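# Seat the hose connector fully onto the tap

## Task

Slide the hose connector onto the tap until it is fully seated, and make sure the pipe frame is still upright at the end.

## Robot and tools

Robot: two arms, left_arm and right_arm, each with six joints and a gripper. The scene frame has its origin at table-top height, midway between the nominal arm bases. +z points up, +x points out over the table, and left_arm is on the +y side. Image left and right do not follow arm names. Calibrated bases in the scene frame: left_arm at (+0.001, +0.247, 0) m with quat_wxyz (+1.000, 0, 0, -0.013); right_arm at (-0.026, -0.294, 0) m with quat_wxyz (+1.000, 0, 0, -0.004). Both bases have +z up. Hand poses, velocities and wrist-camera poses are given in the frame of the arm's own base. Fixed cameras and the table use the scene frame.

Row layout: every command row has 14 plain numbers covering both arms, even when one arm stays still. The first 7 are left_arm and the last 7 are right_arm. Within each group of 7, the order is: shoulder, elbow, waist, wrist pitch, wrist yaw, wrist roll, then opening. Use this order even though the ranges below are listed base-to-gripper. The six joint values are absolute target angles in radians, in the same form the Joint positions line prints. They are not offsets. Stated ranges: waist -2.618 to 3.054; shoulder 0.000 to 3.142; elbow 0.000 to 3.142; wrist pitch -1.571 to 1.571; wrist yaw -1.571 to 1.571; wrist roll -2.094 to 2.094. Wrist roll has its sign flipped relative to the arm, in commands, results and refusals alike. A real joint end can lie up to 0.059 rad beyond or short of the stated end. A target more than 0.059 rad outside a range is refused if it is also further out than the joint's current angle. A target past the real end is clipped to that end, and the result says "joint sent to its limit". If that line is missing, do not assume the joint has room left. Opening runs from -1 (closed) to +1 (fully open). It is an absolute command on the same scale as grip_measured.

execute_actions(actions, cameras): actions is a list of actions. Each action is a table of up to 15 rows, one row per 1/30 s step. A short table keeps repeating its final row until 15 steps are done, so one action lasts 0.5 s. An empty list sends no motion and returns the state plus all camera images. cameras is a list of names, ["all"], or [] for none. Any unknown name makes the whole call invalid.

move(target, speed, blend, opening_speed, blocking, cameras): drives all joints together toward target, which is one 14-number row or a list of up to 15 rows. Each row uses the same absolute-angle layout as above. speed is the top rate in rad/s for the joint that has the farthest to go, from 0.01 to 12.57, default 0.5. It can be one number or one per target. blend (rad) rounds corners at intermediate targets. opening_speed (0.2 or more per second) ramps the gripper opening. blocking=false returns after about 0.5 s while the motion keeps going, and a new move takes over from the running one. Each path lasts at least 0.5 s, and a path longer than 10 s stops before it arrives. Paths do not avoid obstacles or the other arm. The result adds a "move:" line reporting how the move ended: done, off_target (at rest but more than 0.035 rad off), moving, held, or fault. limits=held means a check withheld some steps. Neither done nor off_target tells you whether anything is touching.

wait(seconds 0 to 10, cameras): holds the last commands while the scene runs. stop(cameras): brakes a running move; a fast move needs more room to stop. zoom_image(camera, region [x0,y0,x1,y1] in pixels, at most 504x504): shows an enlarged part of that camera's latest image. finished_scene(scene): ends the scene, and this cannot be undone. The goal must still hold once the robot lets go.

Cameras: cam_head_left, cam_head_right, cam_high and the two wrist cameras cam_left_wrist and cam_right_wrist. All images are 896x504. Calibration is given in OpenCV form; fixed cameras may be up to about 2.3 degrees and 9 mm off.

Result lines: end_effector_position (m) and end_effector_quat_wxyz are in the arm's base frame. The reported point lies between the finger pads, about 1 cm behind the tips. The fingers point along gripper +z and open along its y axis. Reported positions can be a few cm off, more at long reach. Joint positions and Joint velocities list each arm in row order, followed by the pad gap (0.094 m when fully open). "within noise" means that arm is still. Joint targets shows where the joints are being driven right now. To keep a joint still, resend that value. Tool commands shows the current gripper commands, and sending 0 is a real command. "joint command not followed" means the clearance check changed some steps. Joint torques are in N m, positive toward larger angles. They include gravity and friction, and joints 1 to 3 wrap around at ±28 N m. Each step, a joint target can lead its measured angle by at most 0.339 rad (shoulder, elbow, waist) or 2.2 rad (wrist joints). Targets that would move the gripper more than 200 mm are scaled back.

Gripping: with nothing held, grip_measured can read up to about 2.7 mm wide. On a hard part it reads slightly narrower. Full force starts about 0.05 below the reading at first contact, and the force is about 50 to 64 N per pad. Close slowly on anything fragile. To release, command well above grip_measured.

Cautions: do not let go of moving parts, and avoid drops, slams and very hard pushes. Pushing with a target far past the contact point presses harder. Never knock over the pipe frame or let anything leave the table. Arms must not collide or grip each other. Motors heat when holding loads, reaching far out, or straining against an unreachable pose. MOTOR HOT appears at 75 °C, at 90 °C the arm folds and stops working, and at 100 °C it goes limp. Simulated time keeps running while you think. Loose objects may occasionally get nudged.

Each tool is called after "Emit:" as name(argument=value, ...), one argument or row to a line, values as JSON.

## Session

Emit:
execute_actions(
  actions=[],
)

Scene clock: 0.00 s.
left_arm: end_effector_position=(+0.2756, +0.0460, +0.1428) grip_measured=+1.000 end_effector_quat_wxyz=(+0.486, -0.203, +0.785, +0.327) | right_arm: end_effector_position=(+0.3788, +0.0906, +0.1083) grip_measured=+1.000 end_effector_quat_wxyz=(+0.576, +0.067, +0.809, -0.097)
Joint names: [shoulder, elbow, waist, wrist pitch, wrist yaw, wrist roll]
Joint positions: left_arm=[1.108 0.471 -0.427 -0.208 -1.137 0.457 0.094] | right_arm=[1.557 0.504 0.535 0.612 0.734 -0.222 0.094]
Joint velocities: within noise
Joint torques (N m): no reading
Heat: left arm: 49 °C; right arm: 44 °C.
Joint targets: left_arm=[1.104 0.485 -0.427 -0.199 -1.140 0.457] | right_arm=[1.546 0.516 0.535 0.623 0.736 -0.223]
Tool commands: left_gripper/opening=+1.0 right_gripper/opening=+1.0

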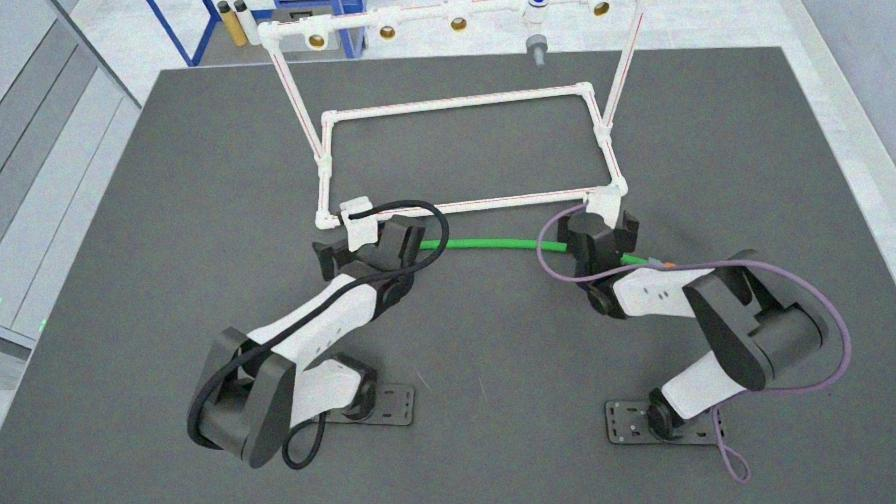

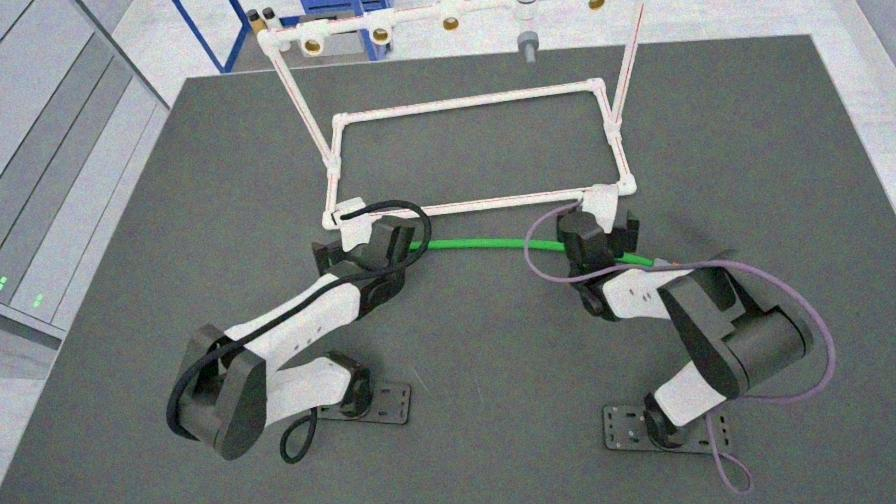

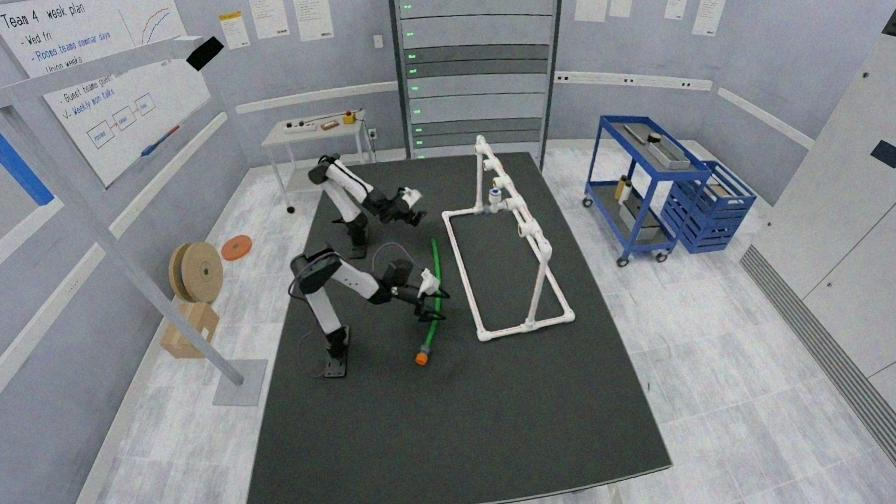

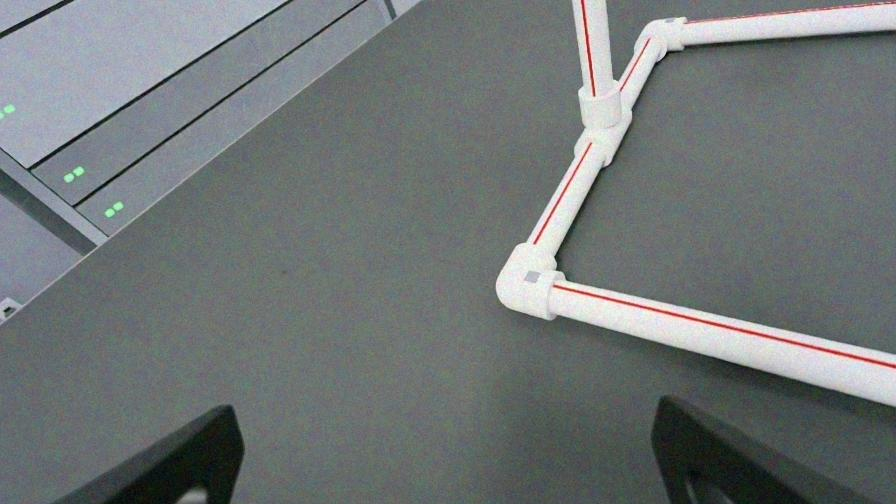

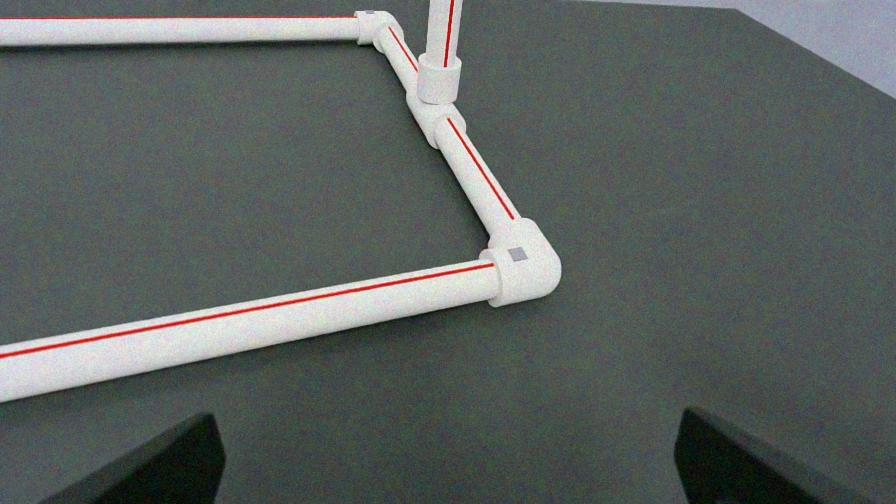

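Emit:
zoom_image(
  camera="cam_high",
  region=[380, 110, 620, 380],
)

Emit:
zoom_image(
  camera="cam_head_left",
  region=[480, 0, 660, 100],
)

Emit:
zoom_image(
  camera="cam_head_left",
  region=[540, 200, 740, 310],
)

Emit:
zoom_image(
  camera="cam_high",
  region=[460, 150, 560, 220],
)

Emit:
zoom_image(
  camera="cam_high",
  region=[380, 310, 480, 380],
)

Emit:
zoom_image(
  camera="cam_head_right",
  region=[430, 0, 630, 110],
)

Scaled by 1.867 from the camera's 896x504 image, which has a finer 1280x720 frame.

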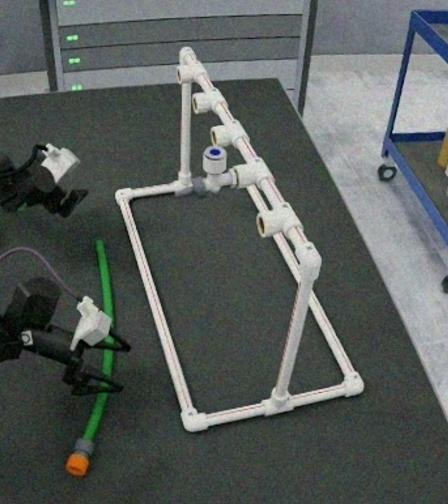

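Scaled by 2.800 from the camera's 896x504 image, which has a finer 1280x720 frame.

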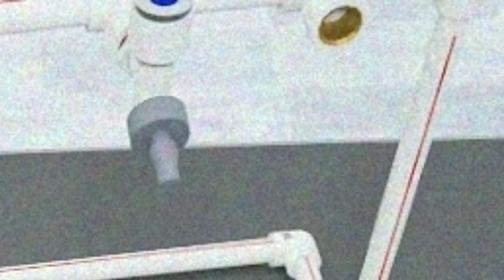

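Scaled by 2.520 from the camera's 896x504 image, which has a finer 1280x720 frame.

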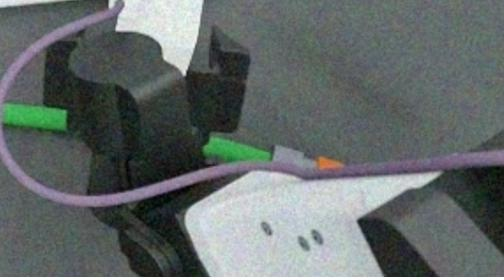

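Scaled by 5.040 from the camera's 896x504 image, which has a finer 1280x720 frame.

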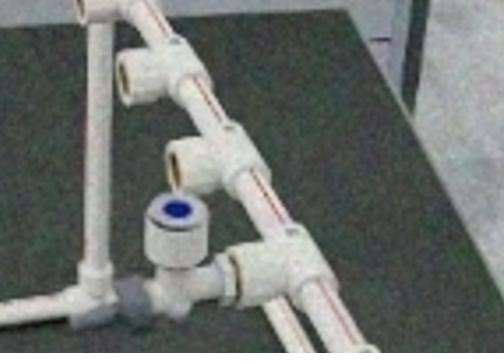

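Scaled by 5.040 from the camera's 896x504 image, which has a finer 1280x720 frame.

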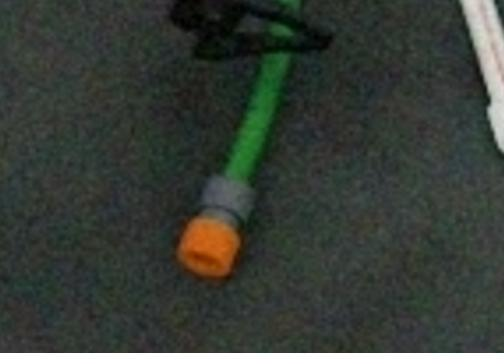

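Scaled by 2.520 from the camera's 896x504 image, which has a finer 1280x720 frame.

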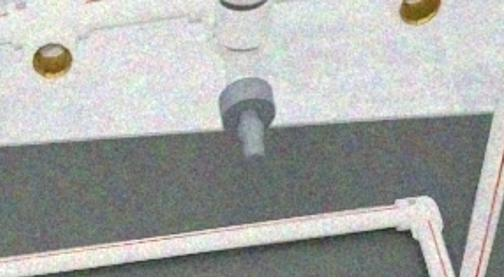

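Emit:
move(
  target=[1.801, 1.52, 0.087, 0.281, 1.48, 0.0, 1.0, 1.658, 1.534, -0.12, -1.447, 0.0, 1.38, 1.0],
  speed=0.9,
  cameras=["all"],
)

Scene clock: 77.23 s.
left_arm: end_effector_position=(+0.4326, -0.1351, +0.3520) grip_measured=+1.000 end_effector_quat_wxyz=(+0.526, +0.432, +0.562, -0.470) | right_arm: end_effector_position=(+0.2875, -0.0359, +0.1553) grip_measured=+1.000 end_effector_quat_wxyz=(-0.009, -0.585, +0.811, -0.002)
Joint names: [shoulder, elbow, waist, wrist pitch, wrist yaw, wrist roll]
Joint positions: left_arm=[1.786 1.487 0.084 0.248 1.468 0.024 0.094] | right_arm=[1.651 1.508 -0.116 -1.438 0.015 1.364 0.094]
Joint torques (N m): left_arm=[-5.44 10.85 0.24 2.01 0.29 -0.28] | right_arm=[-5.39 9.16 -0.42 0.11 -0.28 0.11]
Heat: left arm: 57 °C; right arm: 48 °C.
Joint targets: left_arm=[1.801 1.520 0.087 0.281 1.480 0.000] | right_arm=[1.658 1.534 -0.120 -1.447 0.000 1.380]
move: done
camera_calibration:
cam_left_wrist: T_world_to_cam=[[-0.985332, -0.157775, 0.0650185, 0.380928], [-0.124288, 0.402441, -0.90697, 0.469153], [0.116931, -0.901747, -0.416148, 0.066301], [0, 0, 0, 1]] pos_world=[0.425898, -0.0689189, 0.428331]
cam_right_wrist: T_world_to_cam=[[0.94543, -0.325623, 0.0115135, -0.286502], [-0.29908, -0.853259, 0.427201, 0.0310643], [-0.129282, -0.407332, -0.904083, 0.249141], [0, 0, 0, 1]] pos_world=[0.312368, 0.0346976, 0.215273]

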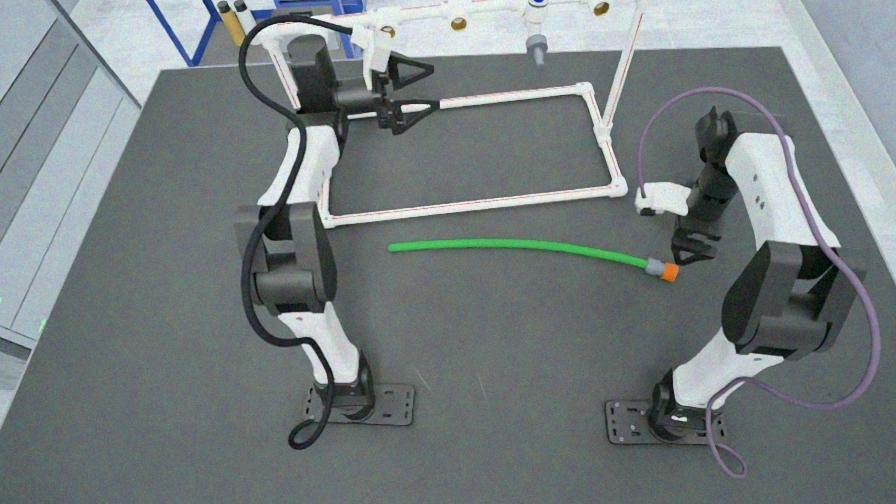

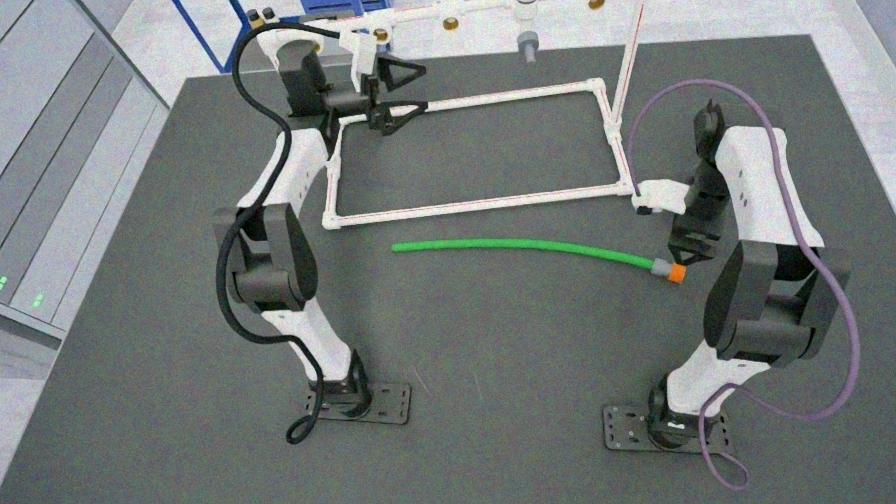

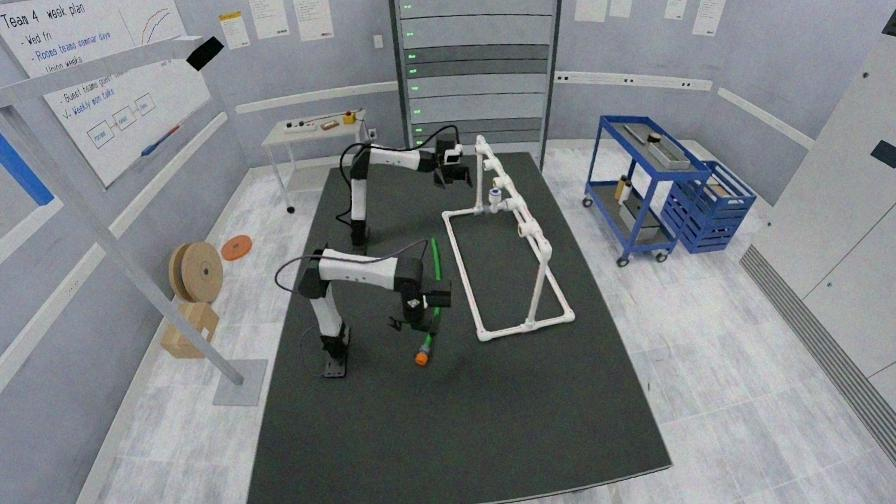

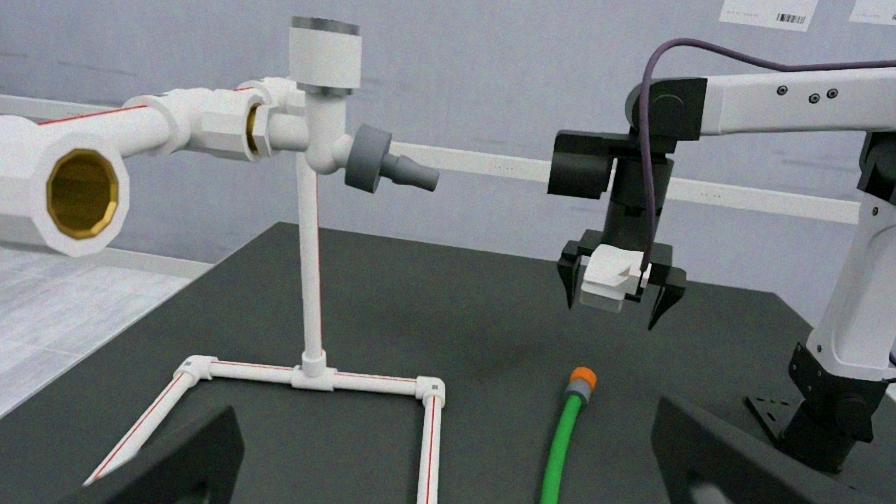

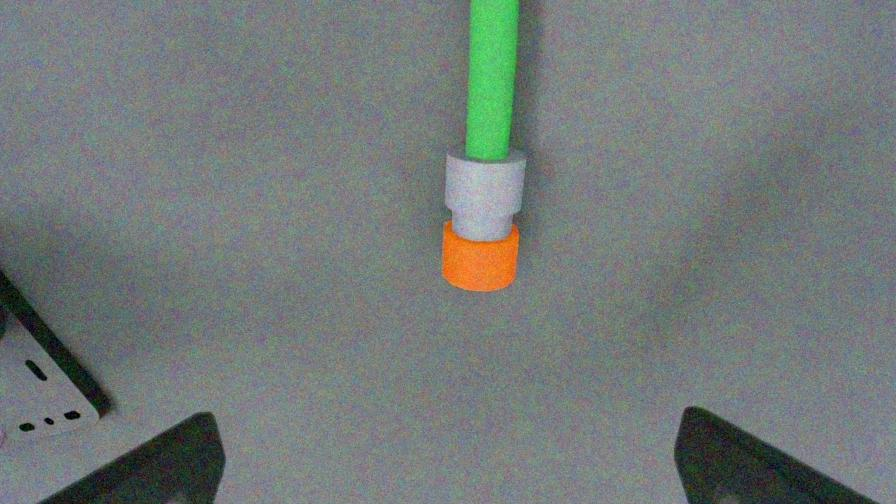

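Emit:
zoom_image(
  camera="cam_left_wrist",
  region=[230, 0, 470, 220],
)

Emit:
zoom_image(
  camera="cam_right_wrist",
  region=[400, 100, 580, 320],
)

Scaled by 2.100 from the camera's 896x504 image, which has a finer 1280x720 frame.

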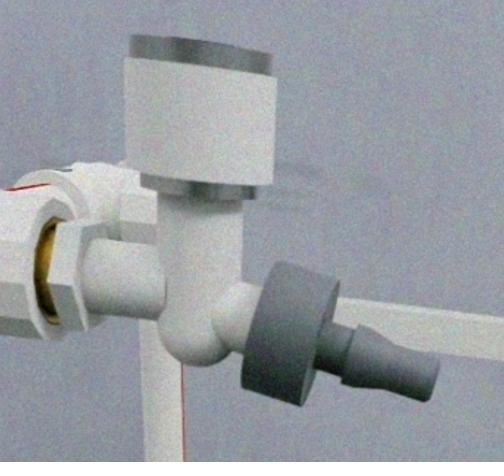

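Scaled by 2.291 from the camera's 896x504 image, which has a finer 1280x720 frame.

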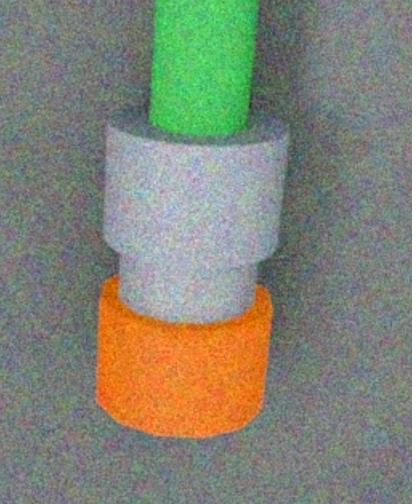

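Emit:
move(
  target=[1.801, 1.52, 0.087, 0.281, 1.48, 0.0, 1.0, 1.742, 1.28, -0.095, -1.098, 0.0, 1.335, 1.0],
  speed=0.7,
  cameras=["cam_right_wrist"],
)

Scene clock: 107.03 s.
left_arm: end_effector_position=(+0.4325, -0.1352, +0.3521) grip_measured=+1.000 end_effector_quat_wxyz=(+0.526, +0.432, +0.562, -0.470) | right_arm: end_effector_position=(+0.3086, -0.0338, +0.0714) grip_measured=+1.000 end_effector_quat_wxyz=(-0.006, -0.583, +0.813, -0.004)
Joint names: [shoulder, elbow, waist, wrist pitch, wrist yaw, wrist roll]
Joint positions: left_arm=[1.786 1.487 0.084 0.248 1.468 0.023 0.094] | right_arm=[1.744 1.278 -0.101 -1.109 0.014 1.345 0.094]
Joint torques (N m): left_arm=[-5.48 10.77 0.25 2 0.3 -0.29] | right_arm=[-6.86 6.54 0.57 0.31 -0.26 -0.19]
Heat: left arm: 64 °C; right arm: 50 °C.
Joint targets: left_arm=[1.801 1.520 0.087 0.281 1.480 0.000] | right_arm=[1.742 1.280 -0.095 -1.098 0.000 1.335]
move: done
camera_calibration:
cam_right_wrist: T_world_to_cam=[[0.943824, -0.329964, 0.0178926, -0.304901], [-0.305855, -0.851798, 0.425314, 0.0772628], [-0.125098, -0.406894, -0.904869, 0.175695], [0, 0, 0, 1]] pos_world=[0.333384, 0.036695, 0.131576]
Images, in order (width x height): cam_right_wrist 896x504.

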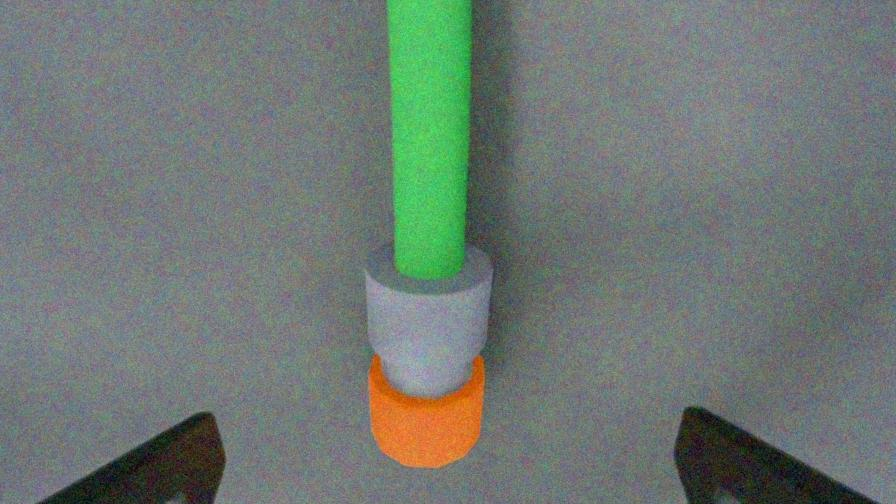

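Emit:
move(
  target=[
    [1.5, 2.0, 0.087, 0.1, 0.7, 0.0, 1.0, 1.77, 1.17, -0.104, -0.97, -0.02, 1.305, 1.0],
    [1.2, 2.4, 0.087, 0.0, 0.0, 0.0, 1.0, 1.787, 1.0934, -0.104, -0.877, -0.02, 1.305, 1.0],
  ],
  speed=0.6,
  blend=0.1,
  cameras=["cam_right_wrist", "cam_high", "cam_head_right"],
)

Scene clock: 134.07 s.
left_arm: end_effector_position=(+0.0410, +0.0009, +0.8388) grip_measured=+1.000 end_effector_quat_wxyz=(+0.983, -0.002, +0.182, +0.032) | right_arm: end_effector_position=(+0.3009, -0.0298, +0.0184) grip_measured=+1.000 end_effector_quat_wxyz=(+0.000, -0.570, +0.822, +0.003)
Joint names: [shoulder, elbow, waist, wrist pitch, wrist yaw, wrist roll]
Joint positions: left_arm=[1.192 2.402 0.084 -0.004 0.015 0.016 0.094] | right_arm=[1.781 1.1 -0.101 -0.894 -0.005 1.315 0.094]
Joint torques (N m): left_arm=[2.85 0.99 0.23 0.44 -0.11 -0.22] | right_arm=[-6.08 5.26 -0.25 0.35 -0.29 -0.19]
Heat: left arm: 66 °C; right arm: 49 °C.
Joint targets: left_arm=[1.200 2.400 0.087 0.000 0.000 0.000] | right_arm=[1.787 1.093 -0.104 -0.877 -0.020 1.305]
move: done
camera_calibration:
cam_right_wrist: T_world_to_cam=[[0.933258, -0.358948, 0.0136027, -0.292891], [-0.332736, -0.849597, 0.409233, 0.109333], [-0.135337, -0.386446, -0.912329, 0.132128], [0, 0, 0, 1]] pos_world=[0.327603, 0.0388166, 0.0797858]
Images, in order (width x height): cam_head_right 896x504, cam_high 896x504, cam_right_wrist 896x504.

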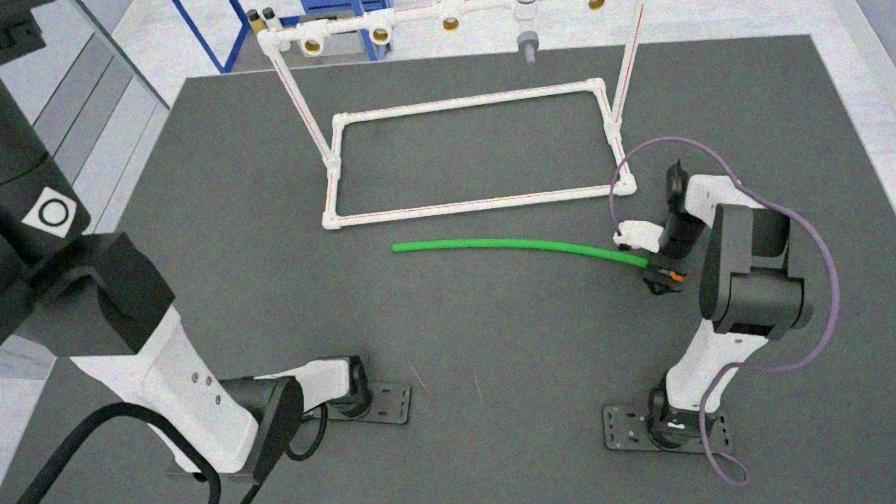

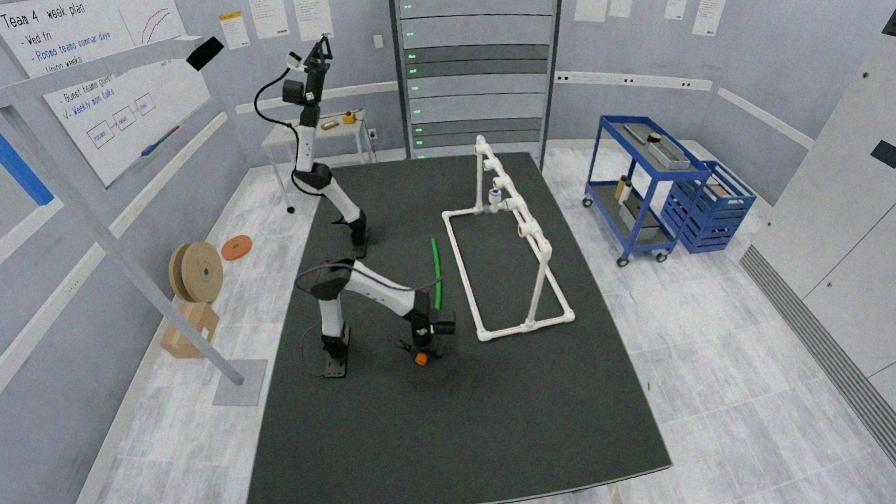

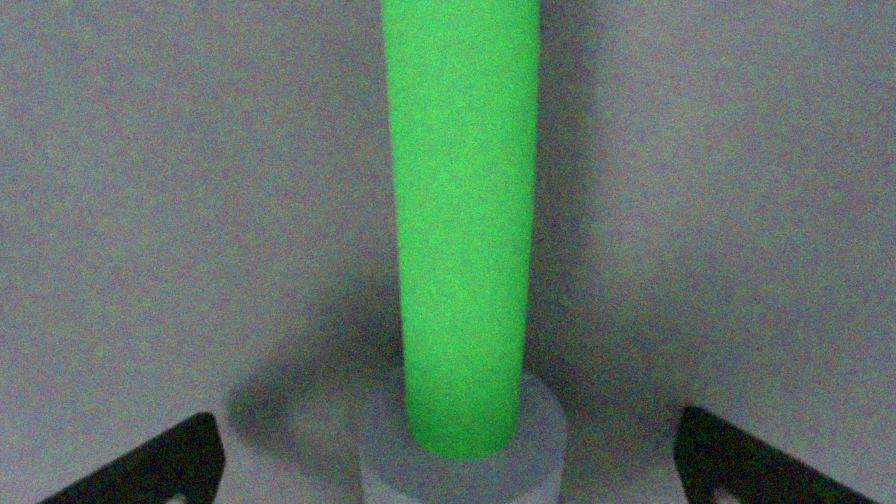

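Emit:
move(
  target=[1.2, 2.4, 0.087, 0.0, 0.0, 0.0, 1.0, 1.787, 1.0934, -0.104, -0.877, -0.02, 1.305, -0.5],
  opening_speed=0.6,
  cameras=["cam_right_wrist"],
)

Scene clock: 139.93 s.
left_arm: end_effector_position=(+0.0410, +0.0011, +0.8388) grip_measured=+1.000 end_effector_quat_wxyz=(+0.983, -0.002, +0.182, +0.032) | right_arm: end_effector_position=(+0.3019, -0.0299, +0.0173) grip_measured=-0.331 end_effector_quat_wxyz=(+0.003, -0.570, +0.822, +0.001)
Joint names: [shoulder, elbow, waist, wrist pitch, wrist yaw, wrist roll]
Joint positions: left_arm=[1.192 2.402 0.084 -0.004 0.014 0.016 0.094] | right_arm=[1.781 1.096 -0.101 -0.883 -0.005 1.314 0.031]
Joint torques (N m): left_arm=[2.91 0.94 0.28 0.43 -0.1 -0.21] | right_arm=[-6.08 5.76 -0.24 0.27 -0.29 -0.18]
Heat: left arm: 63 °C; right arm: 49 °C.
Joint targets: left_arm=[1.200 2.400 0.087 0.000 0.000 0.000] | right_arm=[1.787 1.093 -0.104 -0.877 -0.020 1.305]
move: done
camera_calibration:
cam_right_wrist: T_world_to_cam=[[0.932995, -0.359343, 0.0198241, -0.293969], [-0.33573, -0.849198, 0.407613, 0.110946], [-0.129638, -0.386956, -0.91294, 0.129564], [0, 0, 0, 1]] pos_world=[0.328316, 0.0387151, 0.0788888]
Images, in order (width x height): cam_right_wrist 896x504.

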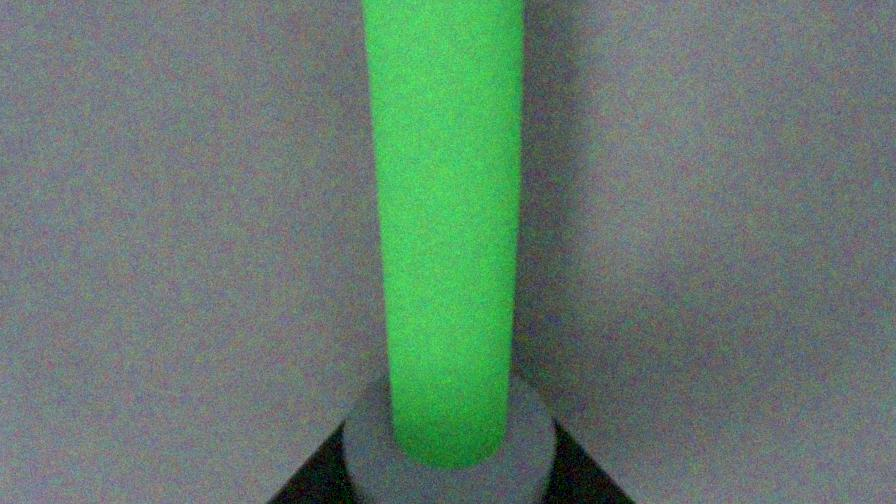

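Emit:
move(
  target=[
    [1.2, 2.4, 0.087, 0.0, 0.0, 0.0, 1.0, 1.787, 1.0934, -0.104, -0.877, -0.02, 1.305, 0.5],
    [1.2, 2.4, 0.087, 0.0, 0.0, 0.0, 1.0, 1.742, 1.28, -0.104, -1.098, -0.02, 1.305, 0.5],
    [1.2, 2.4, 0.087, 0.0, 0.0, 0.0, 1.0, 1.886, 1.309, 0.11, -1.2017, 0.387, 1.061, 0.5],
  ],
  speed=[0.5, 0.6, 0.7],
  blend=[0, 0.05, 0],
  opening_speed=2,
  cameras=["cam_right_wrist"],
)

Scene clock: 173.73 s.
left_arm: end_effector_position=(+0.0410, +0.0011, +0.8388) grip_measured=+1.000 end_effector_quat_wxyz=(+0.983, -0.002, +0.182, +0.032) | right_arm: end_effector_position=(+0.2918, -0.0317, +0.0476) grip_measured=+0.497 end_effector_quat_wxyz=(-0.181, -0.560, +0.800, -0.114)
Joint names: [shoulder, elbow, waist, wrist pitch, wrist yaw, wrist roll]
Joint positions: left_arm=[1.192 2.402 0.084 -0.004 0.014 0.016 0.094] | right_arm=[1.884 1.285 0.108 -1.19 0.375 1.072 0.07]
Joint torques (N m): left_arm=[2.85 0.96 0.23 0.42 -0.08 -0.2] | right_arm=[-7.15 8.23 0.13 -0.24 0.27 -0.19]
Heat: left arm: 55 °C; right arm: 48 °C.
Joint targets: left_arm=[1.200 2.400 0.087 0.000 0.000 0.000] | right_arm=[1.886 1.309 0.110 -1.202 0.387 1.061]
move: done
camera_calibration:
cam_right_wrist: T_world_to_cam=[[0.937829, -0.347097, 0.00103485, -0.285909], [-0.228155, -0.614205, 0.755445, 0.0531957], [-0.261577, -0.708714, -0.655211, 0.171214], [0, 0, 0, 1]] pos_world=[0.325057, 0.0547769, 0.072291]
Images, in order (width x height): cam_right_wrist 896x504.

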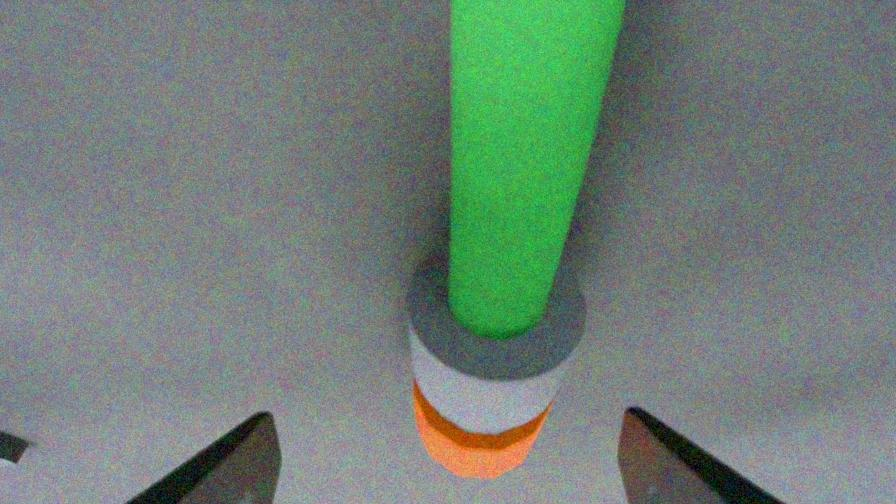

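Emit:
move(
  target=[1.2, 2.4, 0.087, 0.0, 0.0, 0.0, 1.0, 1.946, 1.238, 0.104, -1.07, 0.39, 1.055, 0.5],
  speed=0.4,
  cameras=["cam_right_wrist"],
)

Scene clock: 179.70 s.
left_arm: end_effector_position=(+0.0410, +0.0011, +0.8388) grip_measured=+1.000 end_effector_quat_wxyz=(+0.983, -0.002, +0.182, +0.032) | right_arm: end_effector_position=(+0.2962, -0.0321, +0.0191) grip_measured=+0.497 end_effector_quat_wxyz=(-0.182, -0.558, +0.801, -0.118)
Joint names: [shoulder, elbow, waist, wrist pitch, wrist yaw, wrist roll]
Joint positions: left_arm=[1.192 2.402 0.084 -0.004 0.014 0.016 0.094] | right_arm=[1.942 1.241 0.108 -1.088 0.381 1.066 0.07]
Joint torques (N m): left_arm=[2.88 0.95 0.27 0.42 -0.1 -0.2] | right_arm=[-7.27 5.19 -0.38 0.05 0.24 -0.2]
Heat: left arm: 54 °C; right arm: 48 °C.
Joint targets: left_arm=[1.200 2.400 0.087 0.000 0.000 0.000] | right_arm=[1.946 1.238 0.104 -1.070 0.390 1.055]
move: done
camera_calibration:
cam_right_wrist: T_world_to_cam=[[0.936209, -0.351389, 0.00626488, -0.289895], [-0.233337, -0.608156, 0.758749, 0.0770816], [-0.262806, -0.711809, -0.651353, 0.153623], [0, 0, 0, 1]] pos_world=[0.329762, 0.0543623, 0.0433937]
Images, in order (width x height): cam_right_wrist 896x504.

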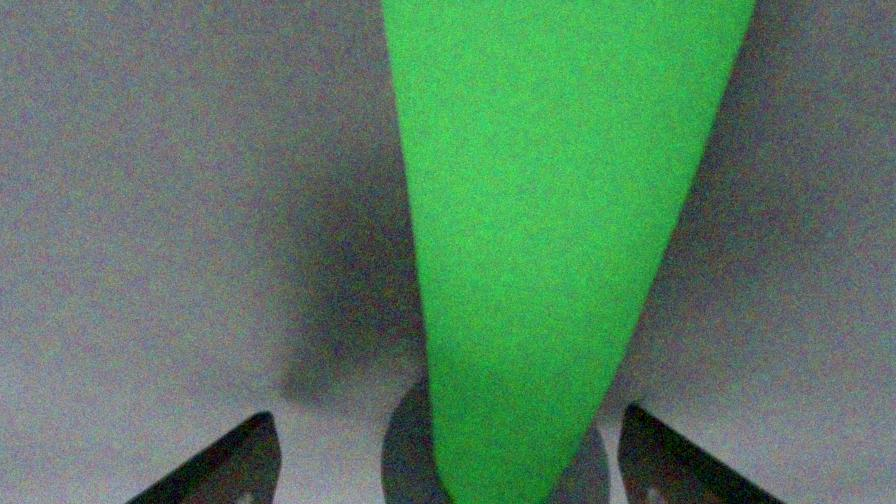

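Emit:
move(
  target=[
    [1.2, 2.4, 0.087, 0.0, 0.0, 0.0, 1.0, 1.959, 1.262, 0.096, -1.065, 0.39, 1.05, 0.5],
    [1.2, 2.4, 0.087, 0.0, 0.0, 0.0, 1.0, 1.959, 1.262, 0.096, -1.065, 0.39, 1.05, -0.7],
  ],
  speed=0.4,
  opening_speed=0.8,
  cameras=["cam_right_wrist"],
)

Scene clock: 185.47 s.
left_arm: end_effector_position=(+0.0410, +0.0011, +0.8388) grip_measured=+1.000 end_effector_quat_wxyz=(+0.983, -0.002, +0.182, +0.032) | right_arm: end_effector_position=(+0.2991, -0.0336, +0.0186) grip_measured=-0.328 end_effector_quat_wxyz=(-0.178, -0.553, +0.805, -0.120)
Joint names: [shoulder, elbow, waist, wrist pitch, wrist yaw, wrist roll]
Joint positions: left_arm=[1.192 2.402 0.084 -0.004 0.014 0.016 0.094] | right_arm=[1.946 1.245 0.103 -1.079 0.382 1.061 0.032]
Joint torques (N m): left_arm=[2.91 0.99 0.23 0.42 -0.1 -0.21] | right_arm=[-6.48 7.27 -0.62 0.01 0.25 -0.2]
Heat: left arm: 53 °C; right arm: 48 °C.
Joint targets: left_arm=[1.200 2.400 0.087 0.000 0.000 0.000] | right_arm=[1.959 1.262 0.096 -1.065 0.390 1.050]
move: done
camera_calibration:
cam_right_wrist: T_world_to_cam=[[0.932767, -0.360085, 0.0168712, -0.292546], [-0.247348, -0.605282, 0.756606, 0.0816786], [-0.26223, -0.70991, -0.653653, 0.152923], [0, 0, 0, 1]] pos_world=[0.333182, 0.052659, 0.0430958]
Images, in order (width x height): cam_right_wrist 896x504.

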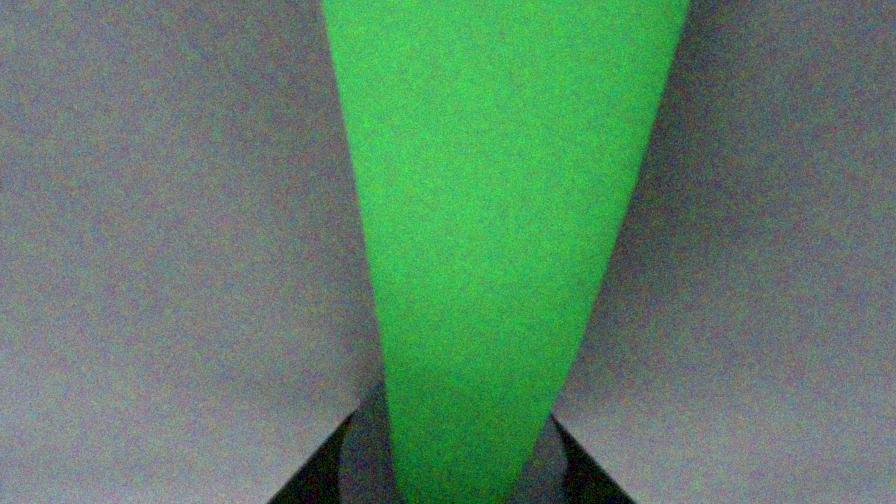

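Emit:
move(
  target=[
    [1.35, 2.2, 0.087, 0.05, 0.35, 0.0, 1.0, 1.75, 1.45, 0.11, -1.48, 0.38, 1.06, -0.7],
    [1.801, 1.52, 0.087, 0.281, 1.48, 0.0, 1.0, 1.66, 1.148, 0.145, 0.762, -1.115, 1.58, -0.7],
  ],
  speed=[0.4, 0.8],
  blend=[0.15, 0],
  cameras=["all"],
)

Scene clock: 206.77 s.
left_arm: end_effector_position=(+0.4347, -0.1350, +0.3601) grip_measured=+1.000 end_effector_quat_wxyz=(+0.534, +0.440, +0.555, -0.462) | right_arm: end_effector_position=(+0.4187, +0.2121, +0.3284) grip_measured=-0.330 end_effector_quat_wxyz=(+0.713, -0.673, +0.051, -0.189)
Joint names: [shoulder, elbow, waist, wrist pitch, wrist yaw, wrist roll]
Joint positions: left_arm=[1.793 1.519 0.084 0.247 1.468 0.016 0.094] | right_arm=[1.696 1.148 0.138 0.741 -1.092 1.582 0.031]
Joint torques (N m): left_arm=[-6.09 7.82 0.28 1.99 0.3 -0.2] | right_arm=[-10.39 7.51 0.58 1.45 -0.24 -0.18]
Heat: left arm: 51 °C; right arm: 51 °C.
Joint targets: left_arm=[1.801 1.520 0.087 0.281 1.480 0.000] | right_arm=[1.660 1.148 0.145 0.762 -1.115 1.580]
move: off_target (right_arm); right_arm: the shoulder is farthest, 0.036 rad from its target
camera_calibration:
cam_left_wrist: T_world_to_cam=[[-0.986894, -0.157941, 0.033097, 0.394596], [-0.095397, 0.405591, -0.909063, 0.465344], [0.130154, -0.900306, -0.415342, 0.0637438], [0, 0, 0, 1]] pos_world=[0.42552, -0.0690273, 0.436442]
cam_right_wrist: T_world_to_cam=[[-0.197502, -0.0428393, 0.979366, -0.23103], [0.710212, -0.694888, 0.112828, -0.144925], [0.675716, 0.717841, 0.167666, -0.404009], [0, 0, 0, 1]] pos_world=[0.330294, 0.17941, 0.310353]

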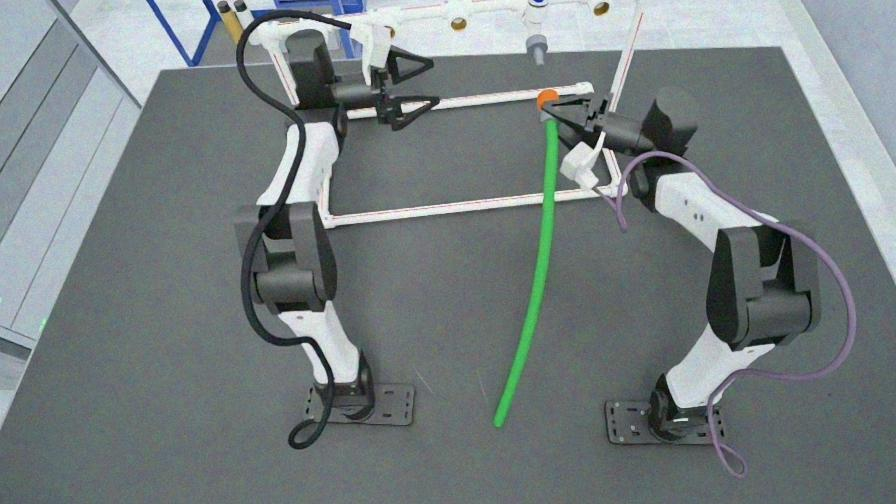

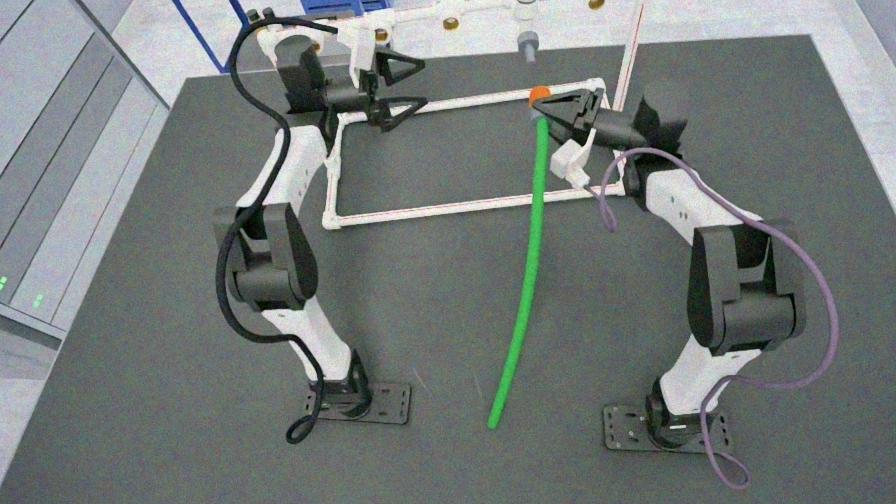

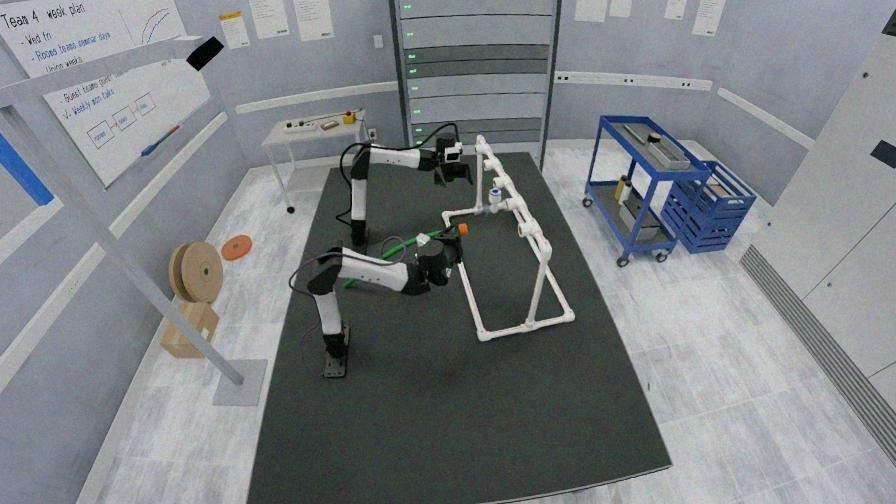

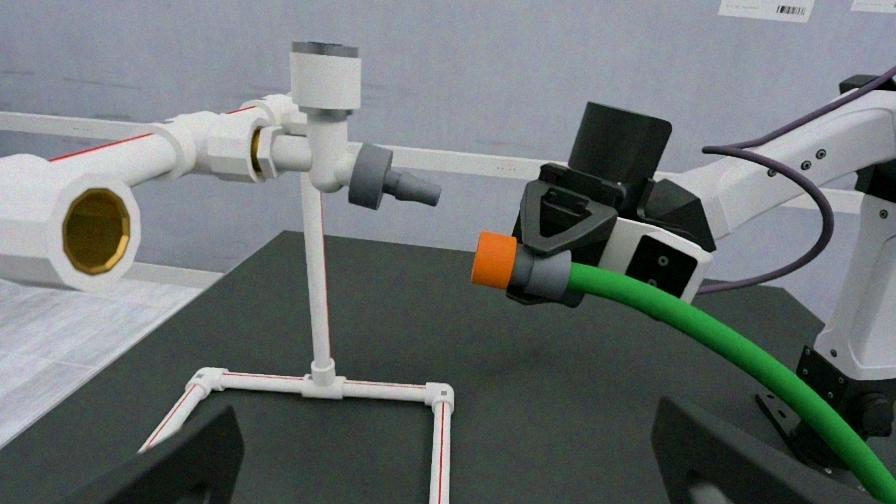

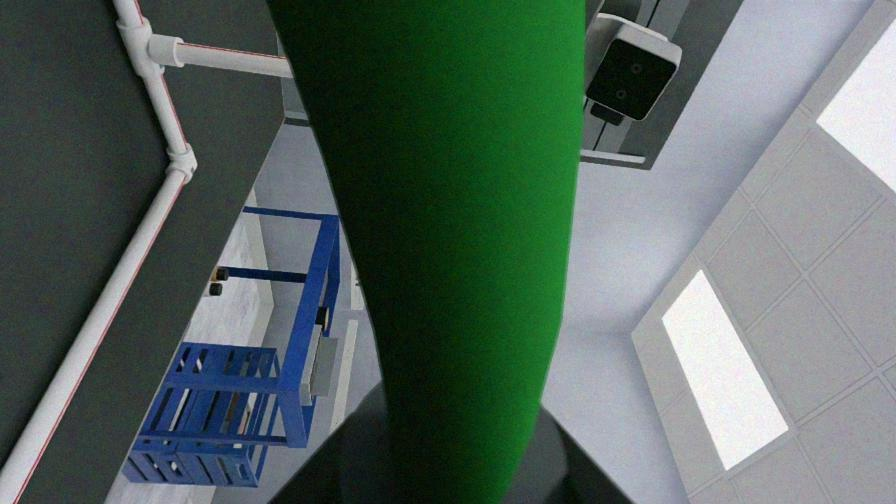

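Emit:
zoom_image(
  camera="cam_left_wrist",
  region=[330, 120, 610, 330],
)

Emit:
zoom_image(
  camera="cam_head_left",
  region=[490, 0, 610, 130],
)

Emit:
zoom_image(
  camera="cam_head_right",
  region=[480, 0, 600, 130],
)

Scaled by 1.800 from the camera's 896x504 image, which has a finer 1280x720 frame.

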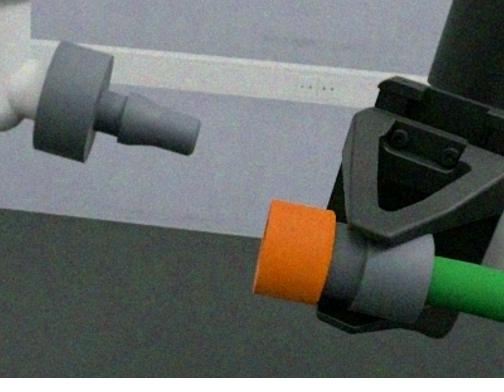

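Scaled by 3.877 from the camera's 896x504 image, which has a finer 1280x720 frame.

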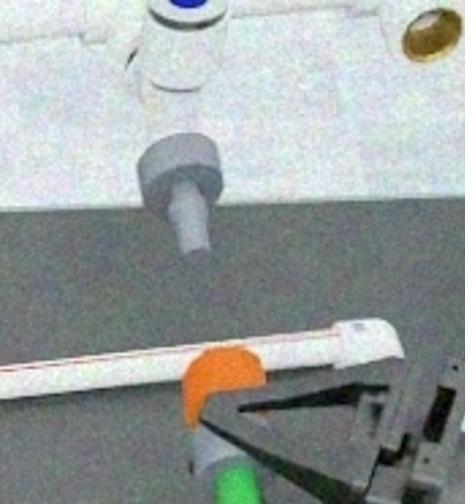

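Scaled by 3.877 from the camera's 896x504 image, which has a finer 1280x720 frame.

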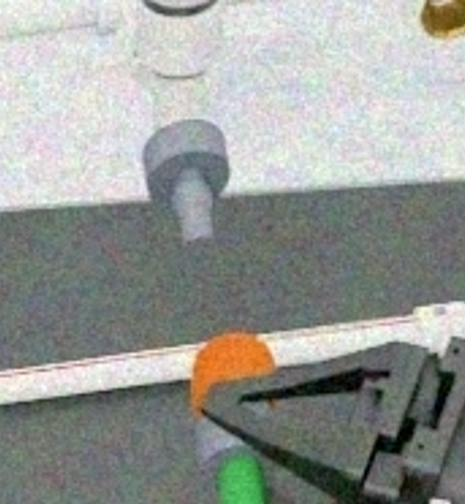

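Emit:
zoom_image(
  camera="cam_left_wrist",
  region=[460, 210, 590, 320],
)

Emit:
zoom_image(
  camera="cam_left_wrist",
  region=[330, 130, 460, 240],
)

Scaled by 3.877 from the camera's 896x504 image, which has a finer 1280x720 frame.

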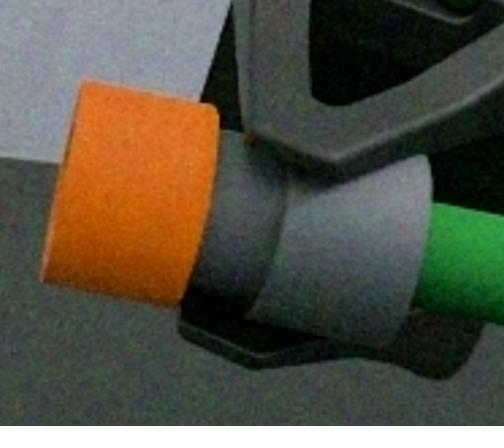

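Scaled by 3.877 from the camera's 896x504 image, which has a finer 1280x720 frame.

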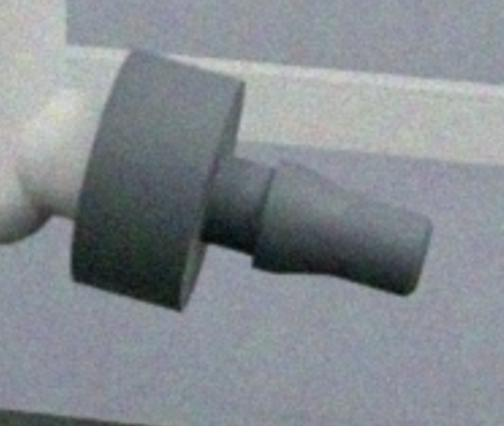

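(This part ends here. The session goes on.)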